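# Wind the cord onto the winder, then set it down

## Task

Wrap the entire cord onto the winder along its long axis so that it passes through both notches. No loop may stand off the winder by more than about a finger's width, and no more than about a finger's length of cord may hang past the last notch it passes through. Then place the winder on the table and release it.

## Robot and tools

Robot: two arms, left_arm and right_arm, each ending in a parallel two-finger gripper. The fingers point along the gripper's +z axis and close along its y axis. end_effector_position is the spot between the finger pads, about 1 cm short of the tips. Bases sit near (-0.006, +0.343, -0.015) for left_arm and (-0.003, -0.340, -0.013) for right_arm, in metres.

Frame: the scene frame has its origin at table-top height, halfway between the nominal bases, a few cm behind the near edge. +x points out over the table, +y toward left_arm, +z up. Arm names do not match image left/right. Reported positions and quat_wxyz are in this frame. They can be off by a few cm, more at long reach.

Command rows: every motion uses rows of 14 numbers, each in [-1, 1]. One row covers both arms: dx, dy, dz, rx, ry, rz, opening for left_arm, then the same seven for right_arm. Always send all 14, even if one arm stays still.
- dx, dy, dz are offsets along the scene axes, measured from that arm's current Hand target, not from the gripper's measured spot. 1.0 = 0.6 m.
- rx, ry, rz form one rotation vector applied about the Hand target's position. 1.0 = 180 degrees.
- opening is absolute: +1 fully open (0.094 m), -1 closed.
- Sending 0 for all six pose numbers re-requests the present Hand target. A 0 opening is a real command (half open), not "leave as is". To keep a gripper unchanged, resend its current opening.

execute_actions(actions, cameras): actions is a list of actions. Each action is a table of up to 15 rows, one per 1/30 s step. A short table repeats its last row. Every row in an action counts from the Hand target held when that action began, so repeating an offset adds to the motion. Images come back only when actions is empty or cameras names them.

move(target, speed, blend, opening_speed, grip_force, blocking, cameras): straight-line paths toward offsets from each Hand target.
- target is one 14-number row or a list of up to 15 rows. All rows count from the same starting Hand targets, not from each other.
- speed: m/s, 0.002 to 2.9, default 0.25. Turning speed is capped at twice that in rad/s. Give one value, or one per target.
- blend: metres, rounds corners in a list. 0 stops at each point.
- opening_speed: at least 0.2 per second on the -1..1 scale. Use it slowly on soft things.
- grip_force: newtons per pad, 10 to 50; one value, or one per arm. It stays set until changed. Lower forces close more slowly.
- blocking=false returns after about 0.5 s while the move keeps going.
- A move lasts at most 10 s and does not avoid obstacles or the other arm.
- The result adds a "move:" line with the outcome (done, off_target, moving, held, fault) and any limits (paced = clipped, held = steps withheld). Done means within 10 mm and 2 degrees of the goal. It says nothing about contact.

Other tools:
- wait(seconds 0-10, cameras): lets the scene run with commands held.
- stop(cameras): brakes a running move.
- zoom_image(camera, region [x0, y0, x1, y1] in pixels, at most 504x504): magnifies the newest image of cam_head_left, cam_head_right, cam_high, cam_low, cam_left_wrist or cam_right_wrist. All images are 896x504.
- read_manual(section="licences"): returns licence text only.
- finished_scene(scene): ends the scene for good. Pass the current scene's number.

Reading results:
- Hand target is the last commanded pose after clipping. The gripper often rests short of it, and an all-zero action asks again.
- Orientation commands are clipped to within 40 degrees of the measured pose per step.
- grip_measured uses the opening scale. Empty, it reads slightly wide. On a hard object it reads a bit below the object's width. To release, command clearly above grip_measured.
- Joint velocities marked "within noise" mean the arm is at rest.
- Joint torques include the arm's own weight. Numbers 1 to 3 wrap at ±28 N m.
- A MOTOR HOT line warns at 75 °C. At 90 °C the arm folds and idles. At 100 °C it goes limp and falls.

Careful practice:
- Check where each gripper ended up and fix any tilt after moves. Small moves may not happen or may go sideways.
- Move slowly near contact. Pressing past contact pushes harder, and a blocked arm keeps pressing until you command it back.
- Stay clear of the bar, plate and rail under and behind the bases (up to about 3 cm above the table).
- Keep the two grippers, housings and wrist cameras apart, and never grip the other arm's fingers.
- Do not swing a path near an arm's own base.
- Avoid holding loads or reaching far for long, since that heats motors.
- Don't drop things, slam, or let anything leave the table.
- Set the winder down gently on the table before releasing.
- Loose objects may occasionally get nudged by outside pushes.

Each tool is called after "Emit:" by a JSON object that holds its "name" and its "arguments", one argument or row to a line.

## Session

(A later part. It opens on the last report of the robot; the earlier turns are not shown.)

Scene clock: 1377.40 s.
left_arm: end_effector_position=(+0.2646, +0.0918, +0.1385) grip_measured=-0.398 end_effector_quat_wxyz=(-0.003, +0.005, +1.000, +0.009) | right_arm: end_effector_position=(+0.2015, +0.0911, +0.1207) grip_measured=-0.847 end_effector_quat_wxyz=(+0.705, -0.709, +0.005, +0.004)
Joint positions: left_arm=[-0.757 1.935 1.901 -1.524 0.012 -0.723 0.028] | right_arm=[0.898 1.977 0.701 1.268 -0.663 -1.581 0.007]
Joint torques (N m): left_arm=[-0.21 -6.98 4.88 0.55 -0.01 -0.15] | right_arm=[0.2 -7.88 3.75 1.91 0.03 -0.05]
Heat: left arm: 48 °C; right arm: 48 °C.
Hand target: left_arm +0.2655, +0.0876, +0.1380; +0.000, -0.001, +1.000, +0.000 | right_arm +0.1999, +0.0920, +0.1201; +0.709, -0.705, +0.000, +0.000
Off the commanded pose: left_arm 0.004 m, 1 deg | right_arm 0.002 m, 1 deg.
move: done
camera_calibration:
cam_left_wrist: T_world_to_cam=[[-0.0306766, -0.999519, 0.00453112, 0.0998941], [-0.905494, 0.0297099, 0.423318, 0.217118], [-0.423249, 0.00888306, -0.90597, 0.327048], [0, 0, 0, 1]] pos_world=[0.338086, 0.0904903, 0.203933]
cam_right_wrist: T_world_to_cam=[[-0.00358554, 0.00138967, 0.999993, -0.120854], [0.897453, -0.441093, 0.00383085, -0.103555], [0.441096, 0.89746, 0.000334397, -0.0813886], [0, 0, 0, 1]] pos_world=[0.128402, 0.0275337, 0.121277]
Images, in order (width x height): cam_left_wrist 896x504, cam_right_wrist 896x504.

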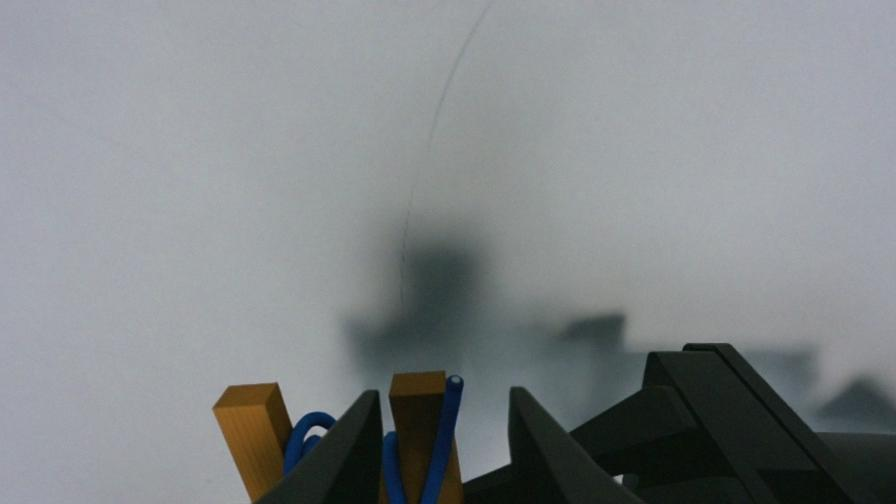

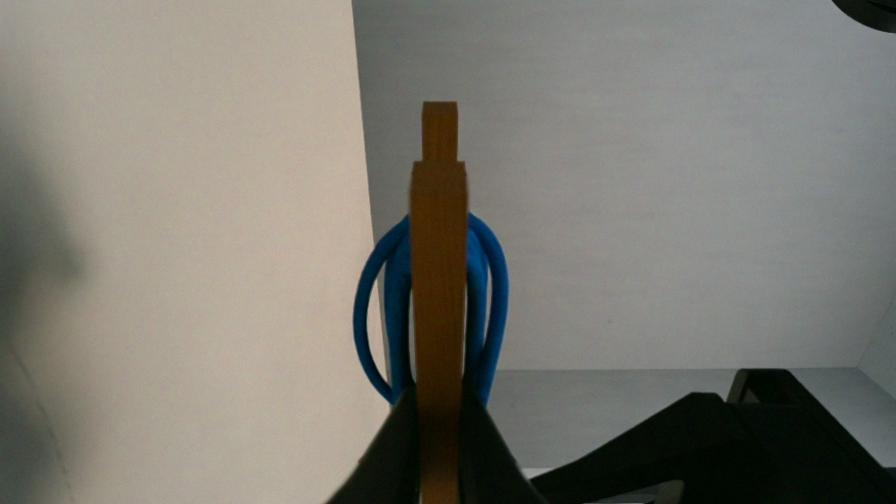

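Emit:
{"name": "move", "arguments": {
  "target": [
    [0, 0, -0.0075, 0, 0, 0, -0.4, 0, 0, 0, 0, 0, 0, -0.93],
    [0, 0, -0.0075, 0, 0, 0, -1, 0, 0, 0, 0, 0, 0, -0.93]
  ],
  "speed": 0.04,
  "opening_speed": 0.6,
  "cameras": ["cam_left_wrist", "cam_right_wrist"]
}}

Scene clock: 1388.17 s.
left_arm: end_effector_position=(+0.2648, +0.0915, +0.1330) grip_measured=-0.969 end_effector_quat_wxyz=(-0.004, +0.005, +1.000, +0.009) | right_arm: end_effector_position=(+0.2015, +0.0908, +0.1202) grip_measured=-0.847 end_effector_quat_wxyz=(+0.705, -0.710, +0.006, +0.004)
Joint positions: left_arm=[-0.757 1.935 1.878 -1.504 0.012 -0.724 0.001] | right_arm=[0.898 1.977 0.7 1.268 -0.661 -1.581 0.007]
Joint torques (N m): left_arm=[-0.14 -7.3 4.82 0.56 -0.02 -0.14] | right_arm=[0.21 -7.99 3.88 1.92 0.01 -0.09]
Heat: left arm: 47 °C; right arm: 48 °C.
Hand target: left_arm +0.2656, +0.0876, +0.1336; +0.000, -0.001, +1.000, +0.000 | right_arm +0.1999, +0.0920, +0.1201; +0.709, -0.705, +0.000, +0.000
Off the commanded pose: left_arm 0.004 m, 1 deg | right_arm 0.002 m, 1 deg.
move: done
camera_calibration:
cam_left_wrist: T_world_to_cam=[[-0.0297897, -0.99955, 0.00340422, 0.0995551], [-0.904693, 0.0284105, 0.425117, 0.219257], [-0.425022, 0.00958435, -0.905132, 0.322475], [0, 0, 0, 1]] pos_world=[0.338385, 0.0901904, 0.198334]
cam_right_wrist: T_world_to_cam=[[-0.00270015, 0.00274335, 0.999993, -0.120606], [0.896784, -0.442454, 0.00363528, -0.103403], [0.442461, 0.896787, -0.00126549, -0.081125], [0, 0, 0, 1]] pos_world=[0.128299, 0.0273317, 0.120879]
Images, in order (width x height): cam_left_wrist 896x504, cam_right_wrist 896x504.

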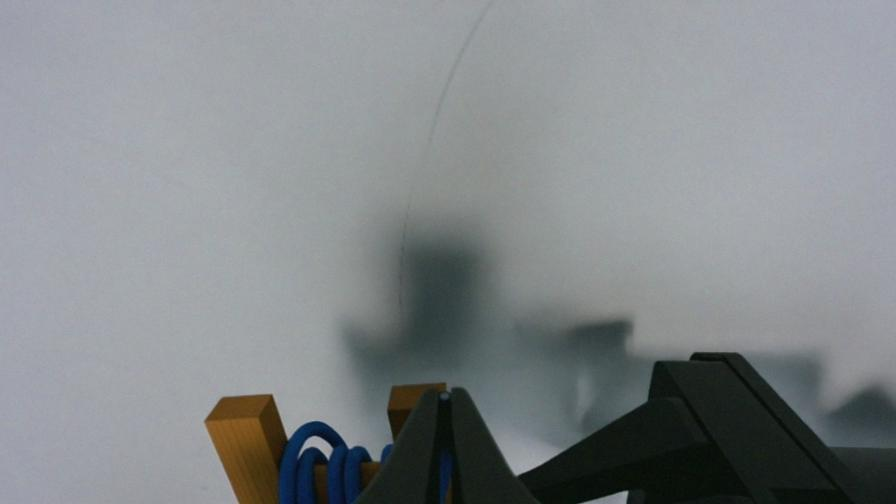

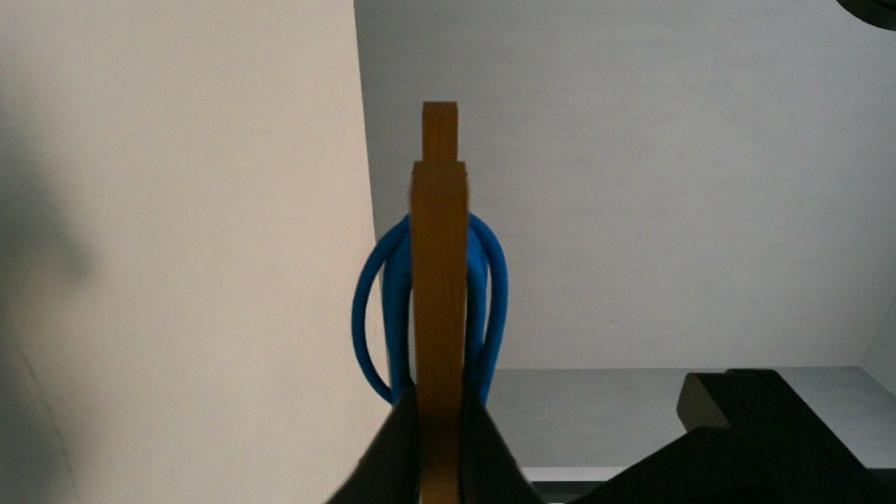

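Emit:
{"name": "move", "arguments": {
  "target": [
    [0, 0, 0.02, 0, 0, 0, -1, 0, 0, 0, 0, 0, 0, -0.93],
    [0.0067, 0.053, 0.02, 0, 0, 0, -1, 0, 0, 0, 0, 0, 0, -0.93]
  ],
  "speed": 0.06,
  "blend": [0.004, 0],
  "cameras": ["cam_left_wrist", "cam_right_wrist"]
}}

Scene clock: 1416.97 s.
left_arm: end_effector_position=(+0.2711, +0.1176, +0.1297) grip_measured=-0.973 end_effector_quat_wxyz=(-0.016, -0.004, +1.000, +0.017) | right_arm: end_effector_position=(+0.2016, +0.0909, +0.1185) grip_measured=-0.847 end_effector_quat_wxyz=(+0.704, -0.710, +0.007, +0.004)
Joint positions: left_arm=[-0.689 1.912 1.831 -1.509 0.016 -0.673 0.001] | right_arm=[0.898 1.981 0.7 1.27 -0.661 -1.581 0.007]
Joint torques (N m): left_arm=[0.62 -10.44 4.88 0.31 -0.04 0.11] | right_arm=[0.24 -8.2 3.75 1.92 0.03 -0.08]
Heat: left arm: 45 °C; right arm: 48 °C.
Hand target: left_arm +0.2696, +0.1194, +0.1455; +0.000, -0.001, +1.000, +0.000 | right_arm +0.1999, +0.0920, +0.1202; +0.709, -0.705, +0.000, +0.000
Off the commanded pose: left_arm 0.016 m, 3 deg | right_arm 0.003 m, 1 deg.
move: off_target (left_arm)
camera_calibration:
cam_left_wrist: T_world_to_cam=[[-0.0120592, -0.999847, -0.0126689, 0.123099], [-0.894536, 0.00512556, 0.446966, 0.222908], [-0.446832, 0.0167229, -0.894461, 0.325583], [0, 0, 0, 1]] pos_world=[0.346365, 0.116493, 0.193149]
cam_right_wrist: T_world_to_cam=[[-0.00101453, 0.00481397, 0.999988, -0.119482], [0.896629, -0.442773, 0.00304119, -0.103342], [0.442782, 0.896621, -0.00386714, -0.0809815], [0, 0, 0, 1]] pos_world=[0.128395, 0.0274279, 0.119482]
Images, in order (width x height): cam_left_wrist 896x504, cam_right_wrist 896x504.

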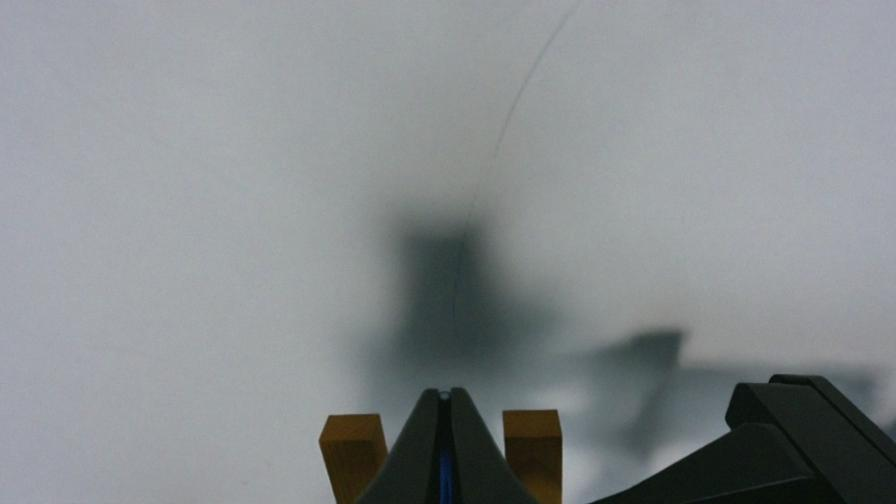

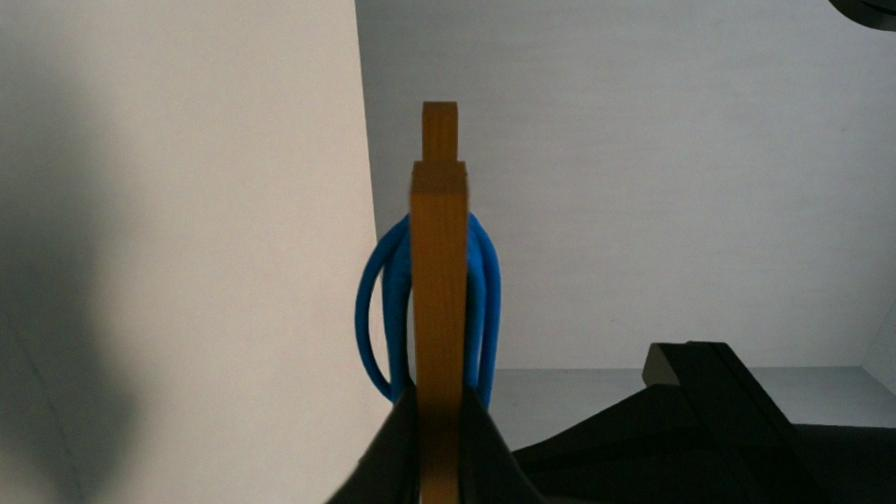

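Emit:
{"name": "move", "arguments": {
  "target": [0.02, 0.003, 0, 0, 0, 0, -1, 0, 0, 0, 0, 0, 0, -0.93],
  "speed": 0.04,
  "cameras": ["cam_left_wrist", "cam_right_wrist"]
}}

Scene clock: 1431.40 s.
left_arm: end_effector_position=(+0.2790, +0.1218, +0.1340) grip_measured=-0.973 end_effector_quat_wxyz=(-0.009, -0.003, +1.000, +0.012) | right_arm: end_effector_position=(+0.2016, +0.0909, +0.1185) grip_measured=-0.847 end_effector_quat_wxyz=(+0.704, -0.710, +0.007, +0.004)
Joint positions: left_arm=[-0.666 1.912 1.848 -1.509 0.016 -0.648 0.001] | right_arm=[0.898 1.981 0.7 1.27 -0.661 -1.581 0.007]
Joint torques (N m): left_arm=[0.77 -7.79 7.42 0.21 -0.02 0.1] | right_arm=[-0.1 -8.49 3.93 1.82 -0.01 -0.04]
Heat: left arm: 46 °C; right arm: 49 °C.
Hand target: left_arm +0.2816, +0.1212, +0.1455; +0.000, -0.001, +1.000, +0.000 | right_arm +0.1999, +0.0920, +0.1202; +0.709, -0.705, +0.000, +0.000
Off the commanded pose: left_arm 0.012 m, 2 deg | right_arm 0.003 m, 1 deg.
move: off_target (left_arm)
camera_calibration:
cam_left_wrist: T_world_to_cam=[[-0.0138531, -0.999902, -0.0019888, 0.126572], [-0.900541, 0.011612, 0.434616, 0.230524], [-0.434551, 0.00781175, -0.900614, 0.331414], [0, 0, 0, 1]] pos_world=[0.353366, 0.121294, 0.198539]
cam_right_wrist: T_world_to_cam=[[-0.00101453, 0.00481397, 0.999988, -0.119482], [0.896629, -0.442773, 0.00304119, -0.103342], [0.442782, 0.896621, -0.00386714, -0.0809815], [0, 0, 0, 1]] pos_world=[0.128395, 0.0274279, 0.119482]
Images, in order (width x height): cam_left_wrist 896x504, cam_right_wrist 896x504.

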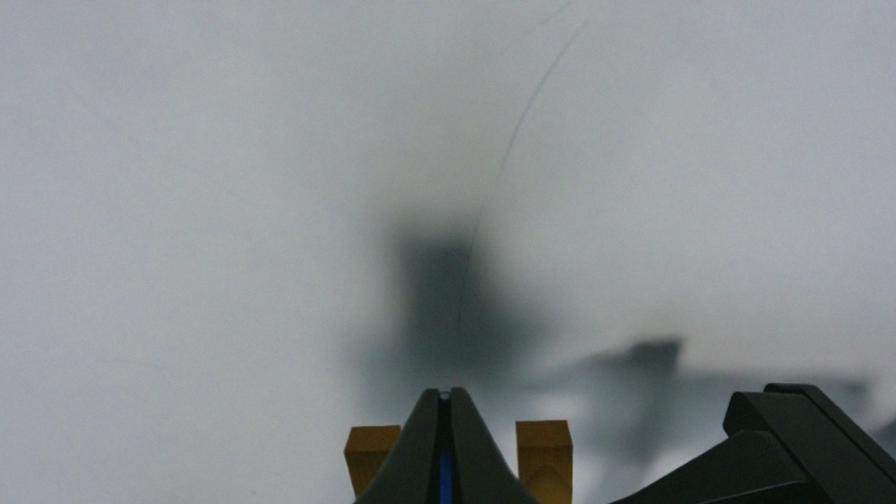

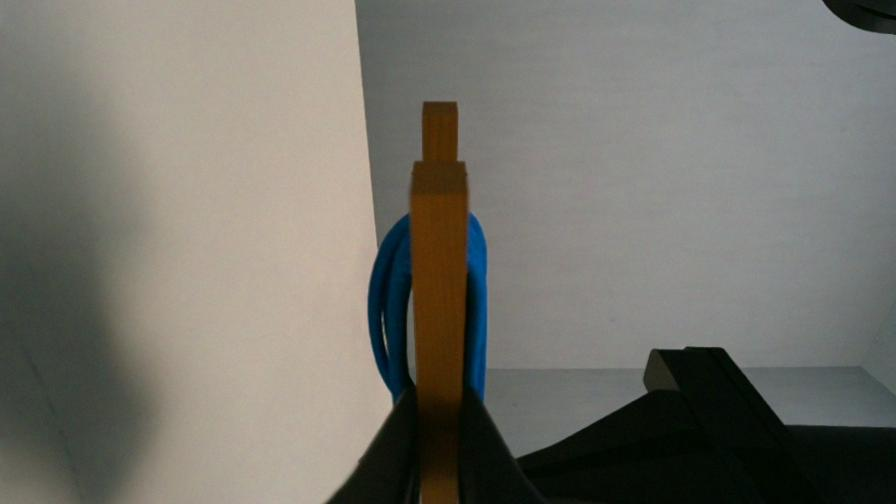

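Emit:
{"name": "move", "arguments": {
  "target": [-0.01, 0, -0.0625, 0, 0, 0, -1, 0, 0, 0, 0, 0, 0, -0.93],
  "speed": 0.05,
  "cameras": ["cam_left_wrist", "cam_right_wrist", "cam_high"]
}}

Scene clock: 1464.70 s.
left_arm: end_effector_position=(+0.2738, +0.1229, +0.0928) grip_measured=-0.973 end_effector_quat_wxyz=(-0.024, -0.001, +1.000, +0.018) | right_arm: end_effector_position=(+0.2016, +0.0909, +0.1185) grip_measured=-0.847 end_effector_quat_wxyz=(+0.704, -0.710, +0.007, +0.004)
Joint positions: left_arm=[-0.671 1.912 1.683 -1.374 0.024 -0.647 0.001] | right_arm=[0.898 1.981 0.7 1.27 -0.661 -1.581 0.007]
Joint torques (N m): left_arm=[0.08 -10.51 4.82 0.43 -0.1 -0.01] | right_arm=[0.05 -8.29 3.92 1.81 -0.02 -0.07]
Heat: left arm: 46 °C; right arm: 49 °C.
Hand target: left_arm +0.2756, +0.1211, +0.1079; +0.000, -0.001, +1.000, +0.000 | right_arm +0.1999, +0.0920, +0.1202; +0.709, -0.705, +0.000, +0.000
Off the commanded pose: left_arm 0.015 m, 3 deg | right_arm 0.003 m, 1 deg.
move: off_target (left_arm)
camera_calibration:
cam_left_wrist: T_world_to_cam=[[-0.0183537, -0.999742, -0.0133581, 0.129754], [-0.887325, 0.0101298, 0.461033, 0.237832], [-0.460779, 0.0203147, -0.887282, 0.296367], [0, 0, 0, 1]] pos_world=[0.349976, 0.121291, 0.155046]
cam_right_wrist: T_world_to_cam=[[-0.00101453, 0.00481397, 0.999988, -0.119482], [0.896629, -0.442773, 0.00304119, -0.103342], [0.442782, 0.896621, -0.00386714, -0.0809815], [0, 0, 0, 1]] pos_world=[0.128395, 0.0274279, 0.119482]
Images, in order (width x height): cam_high 896x504, cam_left_wrist 896x504, cam_right_wrist 896x504.

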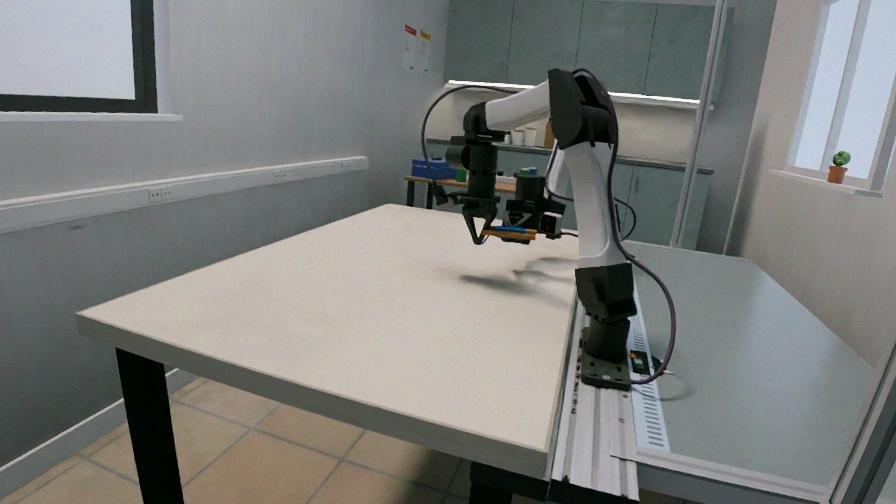

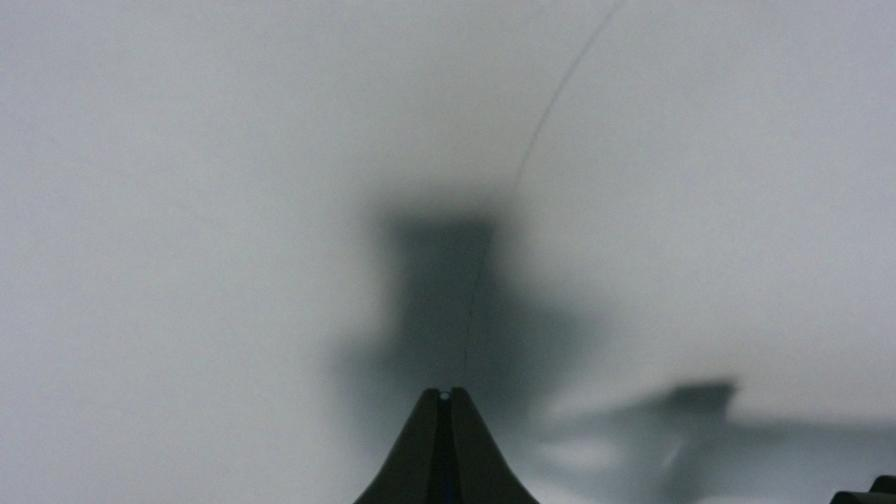

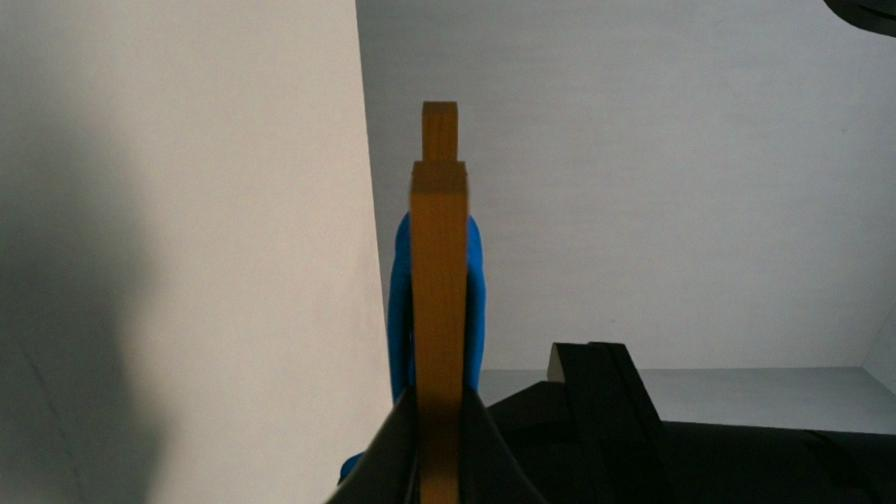

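Emit:
{"name": "move", "arguments": {
  "target": [
    [0, 0, 0, 0, 0, 0, -0.82, 0, 0, 0, 0, 0, 0, -0.93],
    [0.06, 0, 0, 0, 0, 0, -0.82, 0, 0, 0, 0, 0, 0, -0.93],
    [0.06, 0, 0.09, 0, 0, 0, -0.82, 0, 0, 0, 0, 0, 0, -0.93]
  ],
  "speed": 0.08,
  "opening_speed": 0.6,
  "blend": [0, 0.004, 0],
  "cameras": ["cam_left_wrist", "cam_right_wrist", "cam_high"]
}}

Scene clock: 1484.83 s.
left_arm: end_effector_position=(+0.3094, +0.1164, +0.1505) grip_measured=-0.822 end_effector_quat_wxyz=(+0.003, -0.004, +1.000, -0.013) | right_arm: end_effector_position=(+0.2053, +0.0901, +0.1232) grip_measured=-0.847 end_effector_quat_wxyz=(+0.710, -0.704, +0.005, -0.013)
Joint positions: left_arm=[-0.616 1.999 2.037 -1.563 0.044 -0.601 0.008] | right_arm=[0.897 1.981 0.697 1.297 -0.641 -1.594 0.007]
Joint torques (N m): left_arm=[0.65 -8.27 7.13 0.25 -0.28 0.12] | right_arm=[0.46 -8.29 4.22 1.6 -0.28 0.09]
Heat: left arm: 49 °C; right arm: 49 °C.
Hand target: left_arm +0.3116, +0.1212, +0.1620; +0.000, -0.001, +1.000, +0.000 | right_arm +0.1999, +0.0920, +0.1201; +0.709, -0.705, +0.000, +0.000
Off the commanded pose: left_arm 0.013 m, 2 deg | right_arm 0.006 m, 2 deg.
joint sent to its limit (left arm) — joint 4 (wrist pitch), lower limit. The joint targets still meet the commanded pose.
move: off_target (left_arm)
camera_calibration:
cam_left_wrist: T_world_to_cam=[[-0.0124444, -0.998758, 0.0482365, 0.113451], [-0.910872, 0.0312237, 0.411507, 0.255168], [-0.412502, -0.0388163, -0.910129, 0.35957], [0, 0, 0, 1]] pos_world=[0.382161, 0.1193, 0.216779]
cam_right_wrist: T_world_to_cam=[[-0.0281793, -0.0132511, 0.999515, -0.116935], [0.886693, -0.461974, 0.0188739, -0.105137], [0.461499, 0.886795, 0.0247678, -0.088399], [0, 0, 0, 1]] pos_world=[0.130725, 0.0282718, 0.121052]
Images, in order (width x height): cam_high 896x504, cam_left_wrist 896x504, cam_right_wrist 896x504.

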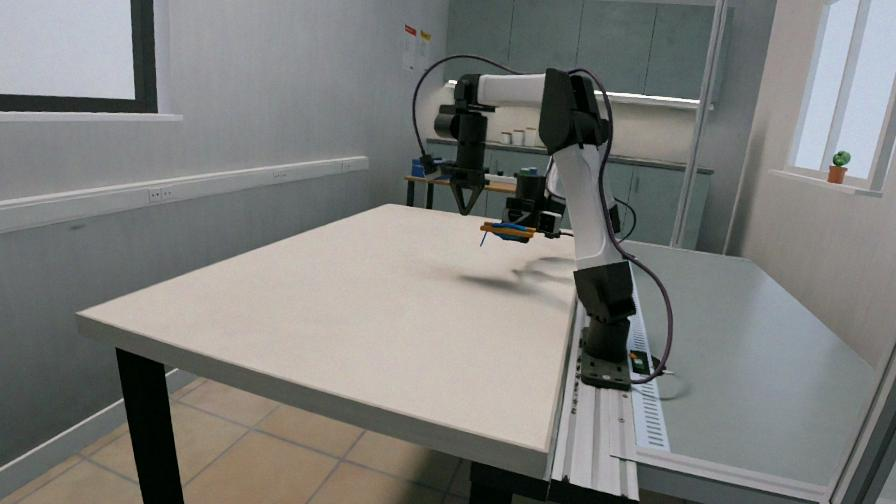

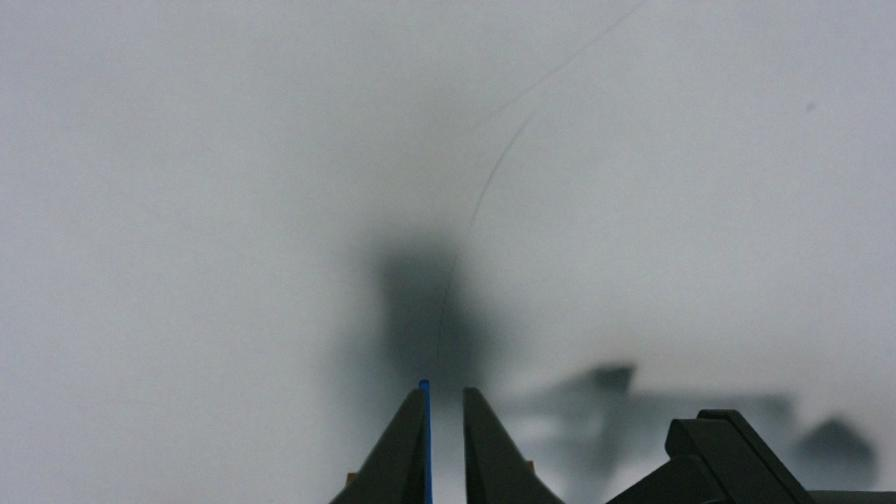

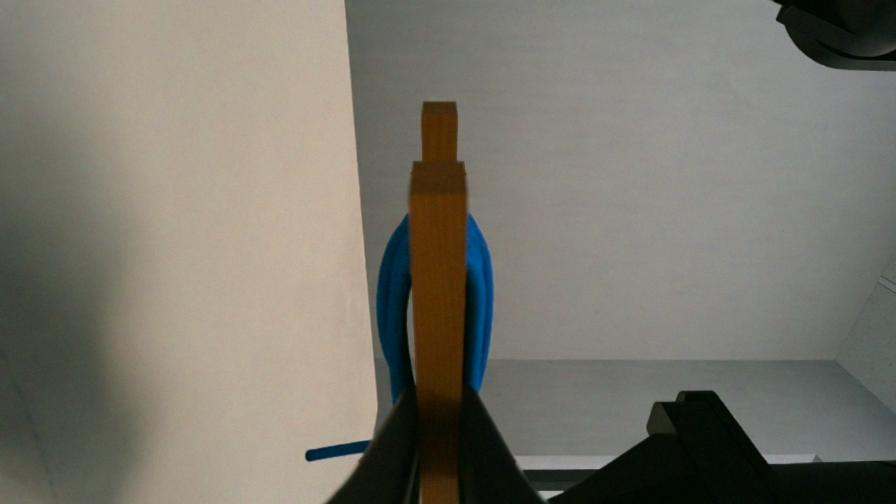

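Emit:
{"name": "move", "arguments": {
  "target": [
    [0, 0, 0, 0, 0, 0, 0.5, 0, 0, 0, 0, 0, 0, -0.93],
    [-0.08, 0.0, 0, 0, 0, 0, 0.5, 0, 0, 0, 0, 0, 0, -0.93]
  ],
  "speed": 0.1,
  "cameras": ["cam_left_wrist", "cam_right_wrist", "cam_head_left", "cam_low"]
}}

Scene clock: 1539.77 s.
left_arm: end_effector_position=(+0.2660, +0.1155, +0.1486) grip_measured=+0.498 end_effector_quat_wxyz=(-0.018, +0.006, +1.000, +0.002) | right_arm: end_effector_position=(+0.2052, +0.0901, +0.1231) grip_measured=-0.847 end_effector_quat_wxyz=(+0.710, -0.704, +0.005, -0.013)
Joint positions: left_arm=[-0.688 1.897 1.886 -1.564 0.042 -0.652 0.07] | right_arm=[0.897 1.981 0.697 1.297 -0.641 -1.594 0.007]
Joint torques (N m): left_arm=[0.08 -9.87 4.67 0.26 -0.3 -0.15] | right_arm=[0.2 -8.1 4.12 1.62 -0.14 0.03]
Heat: left arm: 48 °C; right arm: 47 °C.
Hand target: left_arm +0.2635, +0.1211, +0.1620; +0.000, -0.001, +1.000, +0.000 | right_arm +0.1999, +0.0920, +0.1202; +0.709, -0.705, +0.000, +0.000
Off the commanded pose: left_arm 0.015 m, 2 deg | right_arm 0.006 m, 2 deg.
move: off_target (left_arm)
camera_calibration:
cam_left_wrist: T_world_to_cam=[[-0.0316139, -0.999319, 0.0190093, 0.12168], [-0.892196, 0.0367879, 0.450147, 0.205013], [-0.45054, -0.00272911, -0.892752, 0.343215], [0, 0, 0, 1]] pos_world=[0.341391, 0.114992, 0.211807]
cam_right_wrist: T_world_to_cam=[[-0.0279005, -0.0129522, 0.999527, -0.116881], [0.886864, -0.461648, 0.0187735, -0.105155], [0.461187, 0.886968, 0.024367, -0.0883114], [0, 0, 0, 1]] pos_world=[0.130725, 0.028271, 0.120952]
Images, in order (width x height): cam_head_left 896x504, cam_low 896x504, cam_left_wrist 896x504, cam_right_wrist 896x504.

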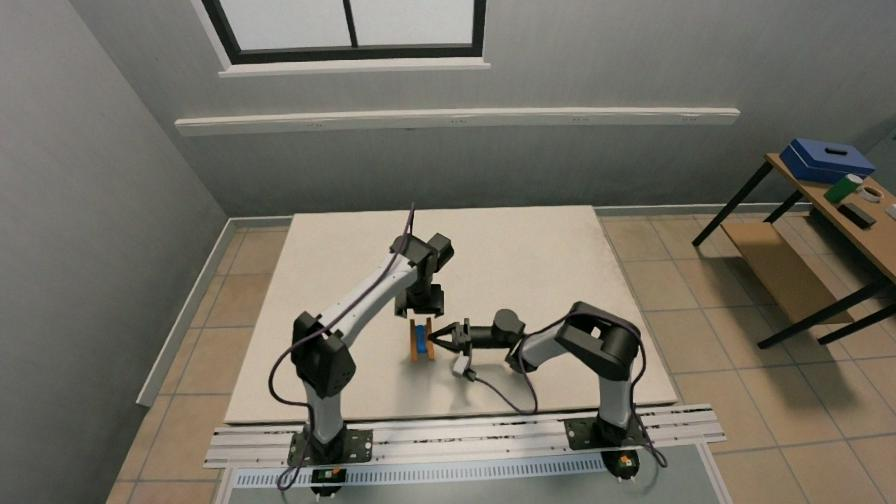

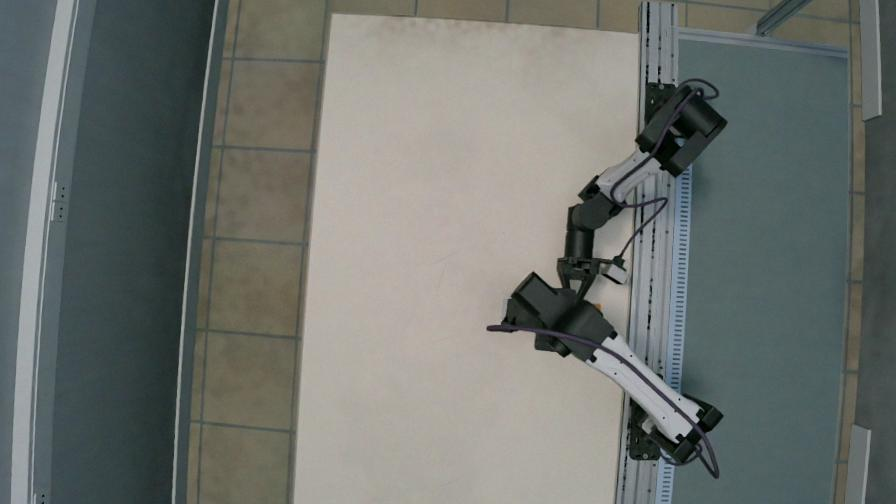

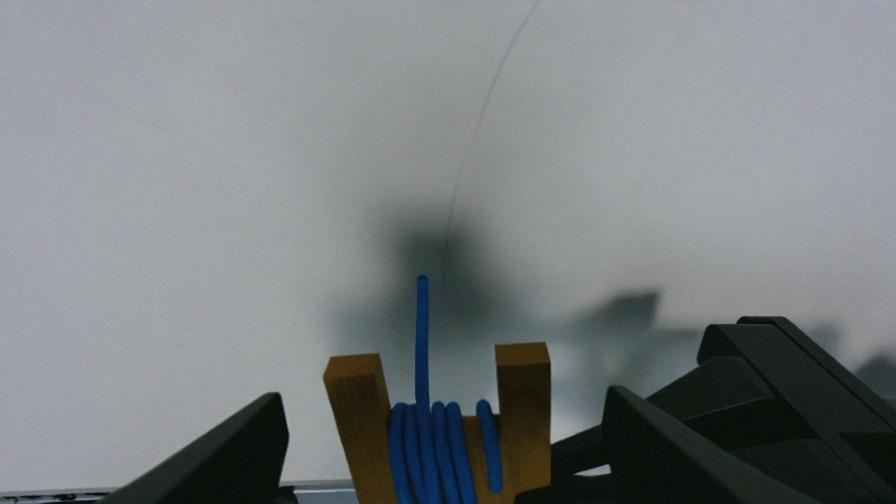

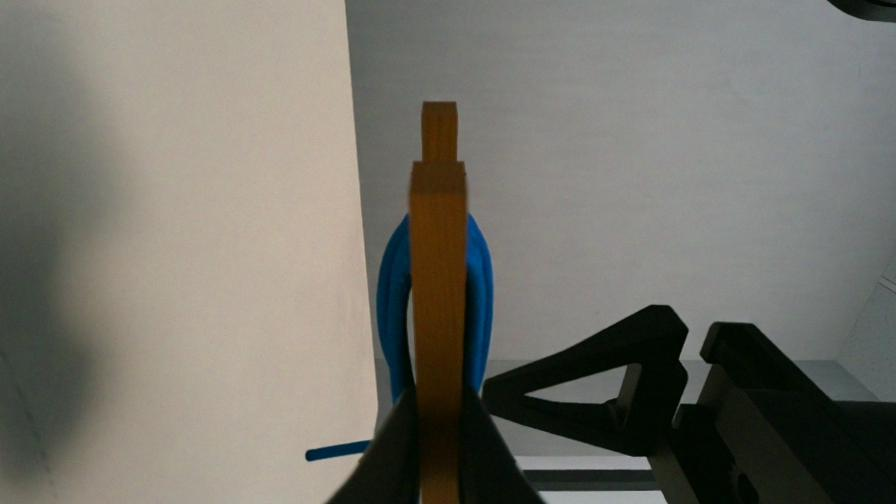

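Emit:
{"name": "move", "arguments": {
  "target": [
    [-0.02, 0.004, 0, 0, 0, 0, 0.5, 0, 0, 0, 0, 0, 0, -0.93],
    [-0.02, 0.004, -0.025, 0, 0, 0, 0.5, 0, 0, 0, 0, 0, 0, -0.93]
  ],
  "speed": 0.06,
  "blend": [0.003, 0],
  "cameras": ["cam_left_wrist", "cam_right_wrist"]
}}

Scene clock: 1554.40 s.
left_arm: end_effector_position=(+0.2470, +0.1244, +0.1344) grip_measured=+0.498 end_effector_quat_wxyz=(-0.033, +0.005, +0.999, +0.014) | right_arm: end_effector_position=(+0.2051, +0.0901, +0.1195) grip_measured=-0.847 end_effector_quat_wxyz=(+0.706, -0.709, +0.008, -0.008)
Joint positions: left_arm=[-0.704 1.841 1.753 -1.524 0.042 -0.668 0.07] | right_arm=[0.897 1.981 0.697 1.279 -0.642 -1.593 0.007]
Joint torques (N m): left_arm=[-0.18 -9.72 4.7 0.57 -0.3 -0.17] | right_arm=[0.17 -8.05 3.89 1.81 -0.27 0.05]
Heat: left arm: 50 °C; right arm: 47 °C.
Hand target: left_arm +0.2515, +0.1235, +0.1470; +0.000, -0.001, +1.000, +0.000 | right_arm +0.1999, +0.0920, +0.1201; +0.709, -0.705, +0.000, +0.000
Off the commanded pose: left_arm 0.013 m, 4 deg | right_arm 0.006 m, 1 deg.
move: off_target (left_arm)
camera_calibration:
cam_left_wrist: T_world_to_cam=[[-0.0290457, -0.999566, -0.00481537, 0.132798], [-0.87845, 0.023227, 0.477269, 0.18894], [-0.47695, 0.0180926, -0.878744, 0.32406], [0, 0, 0, 1]] pos_world=[0.324392, 0.122489, 0.19523]
cam_right_wrist: T_world_to_cam=[[-0.0168949, 0.000479223, 0.999857, -0.11676], [0.887356, -0.460833, 0.0152148, -0.104733], [0.460775, 0.887487, 0.00736048, -0.0860329], [0, 0, 0, 1]] pos_world=[0.130604, 0.0281447, 0.11897]
Images, in order (width x height): cam_left_wrist 896x504, cam_right_wrist 896x504.

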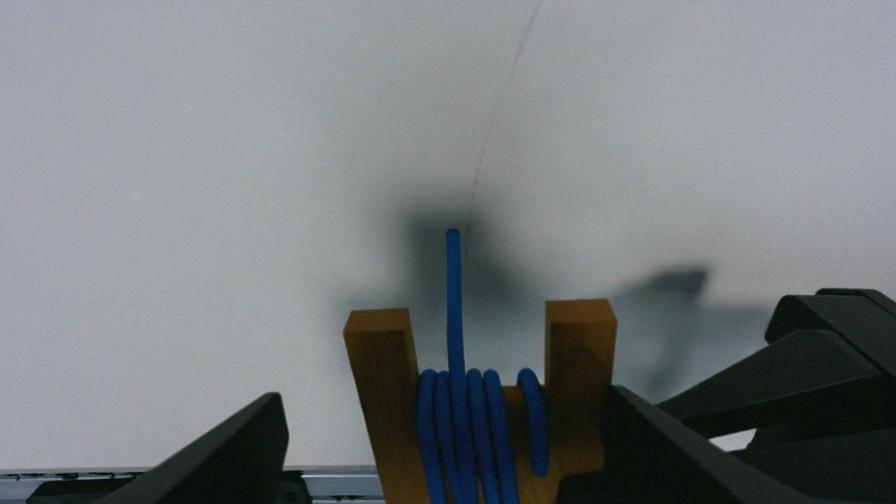

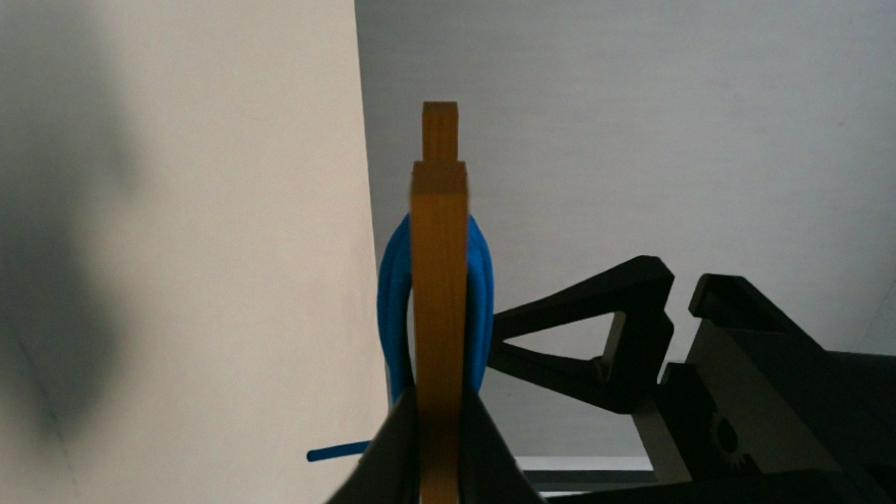

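Emit:
{"name": "zoom_image", "arguments": {
  "camera": "cam_left_wrist",
  "region": [500, 250, 800, 504]
}}

Emit:
{"name": "zoom_image", "arguments": {
  "camera": "cam_right_wrist",
  "region": [360, 180, 720, 504]
}}

Scaled by 1.680 from the camera's 896x504 image, which has a finer 1280x720 frame.

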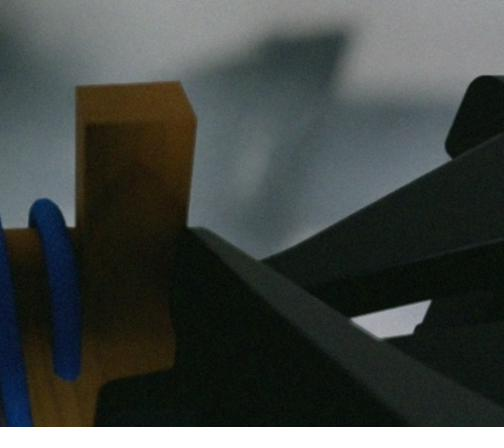

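Scaled by 1.400 from the camera's 896x504 image, which has a finer 1280x720 frame.

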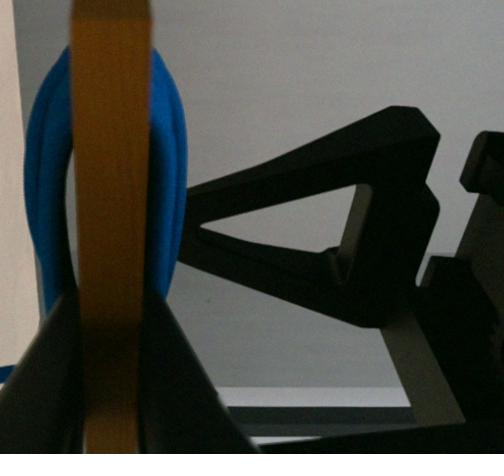

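Emit:
{"name": "move", "arguments": {
  "target": [0.02, -0.005, 0.0, 0, 0, 0, 0.5, 0, 0, 0, 0, 0, 0, -0.93],
  "speed": 0.06,
  "cameras": ["cam_left_wrist", "cam_right_wrist"]
}}

Scene clock: 1590.47 s.
left_arm: end_effector_position=(+0.2526, +0.1222, +0.1405) grip_measured=+0.498 end_effector_quat_wxyz=(-0.023, +0.002, +1.000, +0.006) | right_arm: end_effector_position=(+0.2051, +0.0901, +0.1195) grip_measured=-0.847 end_effector_quat_wxyz=(+0.706, -0.709, +0.008, -0.008)
Joint positions: left_arm=[-0.698 1.841 1.779 -1.523 0.041 -0.668 0.07] | right_arm=[0.897 1.981 0.697 1.279 -0.642 -1.593 0.007]
Joint torques (N m): left_arm=[0.84 -6.31 7.36 0.5 -0.31 0] | right_arm=[0.06 -8.43 4 1.71 -0.31 0.09]
Heat: left arm: 53 °C; right arm: 48 °C.
Hand target: left_arm +0.2637, +0.1206, +0.1470; +0.000, -0.001, +1.000, +0.000 | right_arm +0.1999, +0.0920, +0.1201; +0.709, -0.705, +0.000, +0.000
Off the commanded pose: left_arm 0.013 m, 3 deg | right_arm 0.006 m, 1 deg.
move: off_target (left_arm)
camera_calibration:
cam_left_wrist: T_world_to_cam=[[-0.0243671, -0.999643, 0.0110024, 0.127322], [-0.888507, 0.0266999, 0.458087, 0.195703], [-0.458217, 0.00138656, -0.88884, 0.330841], [0, 0, 0, 1]] pos_world=[0.328583, 0.121593, 0.203015]
cam_right_wrist: T_world_to_cam=[[-0.0168949, 0.000479223, 0.999857, -0.11676], [0.887356, -0.460833, 0.0152148, -0.104733], [0.460775, 0.887487, 0.00736048, -0.0860329], [0, 0, 0, 1]] pos_world=[0.130604, 0.0281447, 0.11897]
Images, in order (width x height): cam_left_wrist 896x504, cam_right_wrist 896x504.

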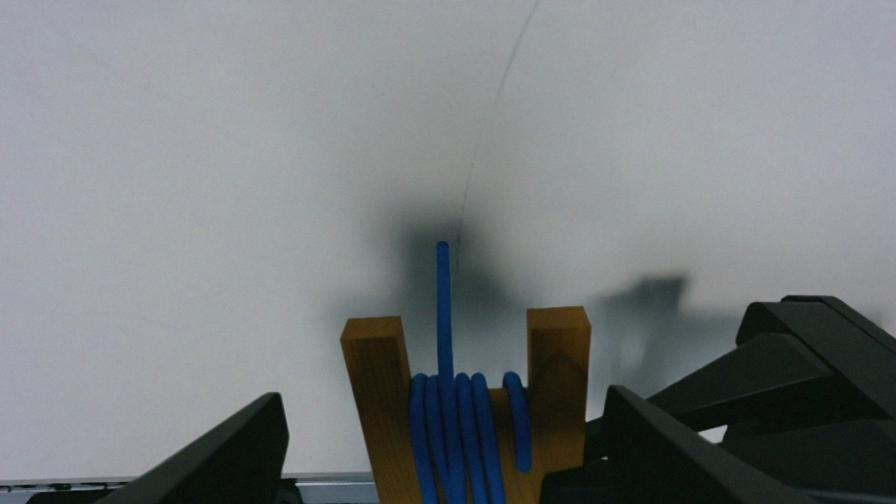

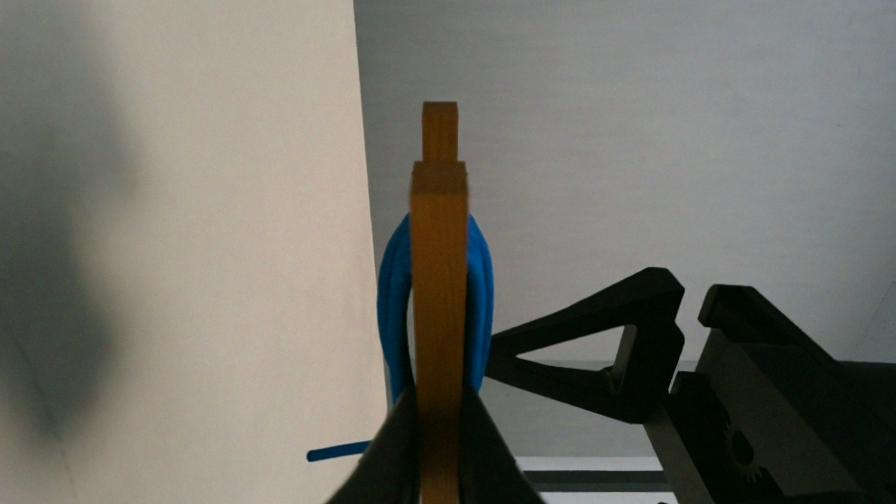

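Emit:
{"name": "move", "arguments": {
  "target": [0.004, -0.012, 0.0, 0, 0, 0, 0.5, 0, 0, 0, 0, 0, 0, -0.93],
  "speed": 0.06,
  "cameras": ["cam_left_wrist"]
}}

Scene clock: 1600.30 s.
left_arm: end_effector_position=(+0.2585, +0.1173, +0.1437) grip_measured=+0.498 end_effector_quat_wxyz=(-0.016, +0.003, +1.000, +0.000) | right_arm: end_effector_position=(+0.2051, +0.0901, +0.1195) grip_measured=-0.847 end_effector_quat_wxyz=(+0.706, -0.709, +0.008, -0.008)
Joint positions: left_arm=[-0.698 1.856 1.812 -1.523 0.041 -0.668 0.07] | right_arm=[0.897 1.981 0.697 1.279 -0.642 -1.593 0.007]
Joint torques (N m): left_arm=[-0.36 -5.53 7.49 0.44 -0.3 -0.12] | right_arm=[0.23 -8.42 4.08 1.75 -0.21 0.11]
Heat: left arm: 51 °C; right arm: 48 °C.
Hand target: left_arm +0.2660, +0.1134, +0.1470; +0.000, -0.001, +1.000, +0.000 | right_arm +0.1999, +0.0920, +0.1201; +0.709, -0.705, +0.000, +0.000
Off the commanded pose: left_arm 0.009 m, 2 deg | right_arm 0.006 m, 1 deg.
move: done
camera_calibration:
cam_left_wrist: T_world_to_cam=[[-0.0249717, -0.999445, 0.0220522, 0.121187], [-0.894932, 0.03218, 0.44504, 0.202493], [-0.445503, -0.00862185, -0.895239, 0.335212], [0, 0, 0, 1]] pos_world=[0.333582, 0.117494, 0.207304]
Images, in order (width x height): cam_left_wrist 896x504.

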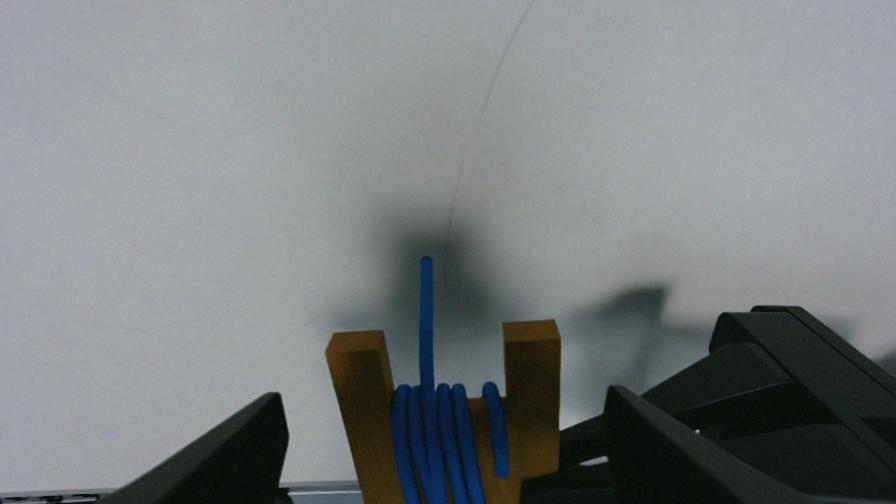

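Emit:
{"name": "move", "arguments": {
  "target": [-0.004, 0.0, -0.018, 0, 0, 0, 0.5, 0, 0, 0, 0, 0, 0, -0.93],
  "speed": 0.06,
  "cameras": ["cam_left_wrist"]
}}

Scene clock: 1608.47 s.
left_arm: end_effector_position=(+0.2595, +0.1141, +0.1364) grip_measured=+0.498 end_effector_quat_wxyz=(-0.013, +0.004, +1.000, -0.002) | right_arm: end_effector_position=(+0.2051, +0.0901, +0.1195) grip_measured=-0.847 end_effector_quat_wxyz=(+0.706, -0.709, +0.008, -0.008)
Joint positions: left_arm=[-0.704 1.856 1.783 -1.487 0.041 -0.671 0.07] | right_arm=[0.897 1.981 0.697 1.279 -0.642 -1.593 0.007]
Joint torques (N m): left_arm=[-0.28 -6.63 4.93 0.57 -0.29 -0.16] | right_arm=[-0.24 -8.29 4.16 1.84 -0.23 0.11]
Heat: left arm: 49 °C; right arm: 48 °C.
Hand target: left_arm +0.2637, +0.1134, +0.1363; +0.000, -0.001, +1.000, +0.000 | right_arm +0.1999, +0.0920, +0.1201; +0.709, -0.705, +0.000, +0.000
Off the commanded pose: left_arm 0.004 m, 2 deg | right_arm 0.006 m, 1 deg.
move: done
camera_calibration:
cam_left_wrist: T_world_to_cam=[[-0.0283268, -0.999255, 0.026198, 0.118427], [-0.897085, 0.0369743, 0.440307, 0.207419], [-0.440948, -0.0110293, -0.897465, 0.328515], [0, 0, 0, 1]] pos_world=[0.334286, 0.114293, 0.2004]
Images, in order (width x height): cam_left_wrist 896x504.

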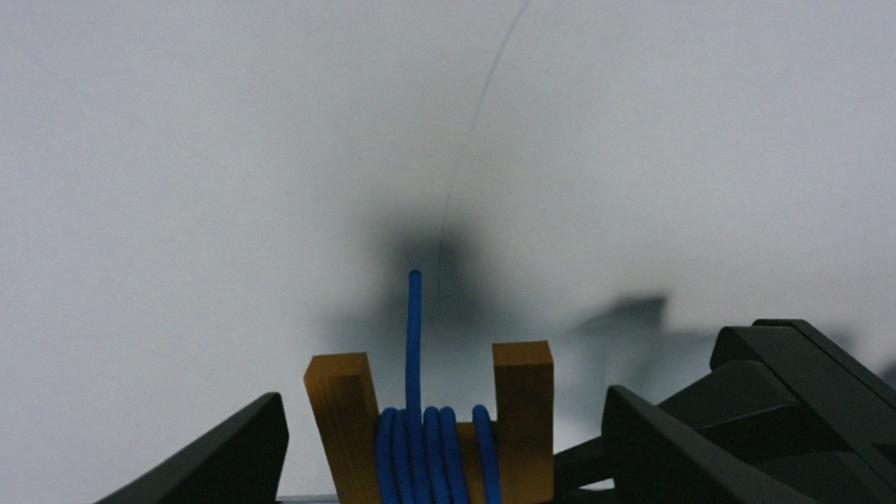

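Emit:
{"name": "move", "arguments": {
  "target": [-0.008, 0.006, -0.01, 0, 0, 0, 0.5, 0, 0, 0, 0, 0, 0, -0.93],
  "speed": 0.06,
  "cameras": ["cam_left_wrist"]
}}

Scene clock: 1613.27 s.
left_arm: end_effector_position=(+0.2557, +0.1176, +0.1216) grip_measured=+0.498 end_effector_quat_wxyz=(-0.024, +0.003, +1.000, +0.007) | right_arm: end_effector_position=(+0.2051, +0.0901, +0.1195) grip_measured=-0.847 end_effector_quat_wxyz=(+0.706, -0.709, +0.008, -0.008)
Joint positions: left_arm=[-0.704 1.856 1.723 -1.455 0.041 -0.673 0.07] | right_arm=[0.897 1.981 0.697 1.279 -0.642 -1.593 0.007]
Joint torques (N m): left_arm=[-0.42 -8.7 4.89 0.55 -0.29 -0.15] | right_arm=[0.12 -8.29 4.1 1.8 -0.27 0.11]
Heat: left arm: 49 °C; right arm: 48 °C.
Hand target: left_arm +0.2588, +0.1170, +0.1303; +0.000, -0.001, +1.000, +0.000 | right_arm +0.1999, +0.0920, +0.1201; +0.709, -0.705, +0.000, +0.000
Off the commanded pose: left_arm 0.009 m, 3 deg | right_arm 0.006 m, 1 deg.
move: off_target (left_arm)
camera_calibration:
cam_left_wrist: T_world_to_cam=[[-0.0262031, -0.999612, 0.00942699, 0.123706], [-0.887529, 0.0276024, 0.459924, 0.206612], [-0.460006, 0.00368473, -0.887908, 0.315583], [0, 0, 0, 1]] pos_world=[0.331786, 0.116792, 0.184017]
Images, in order (width x height): cam_left_wrist 896x504.

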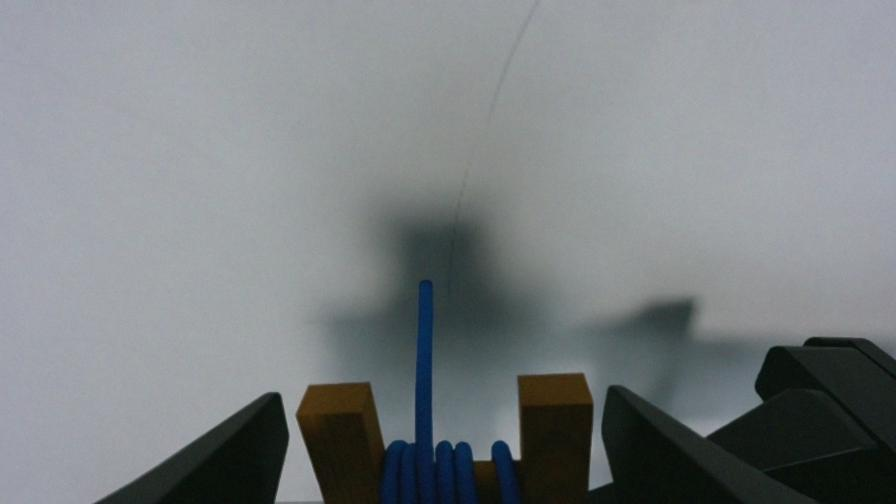

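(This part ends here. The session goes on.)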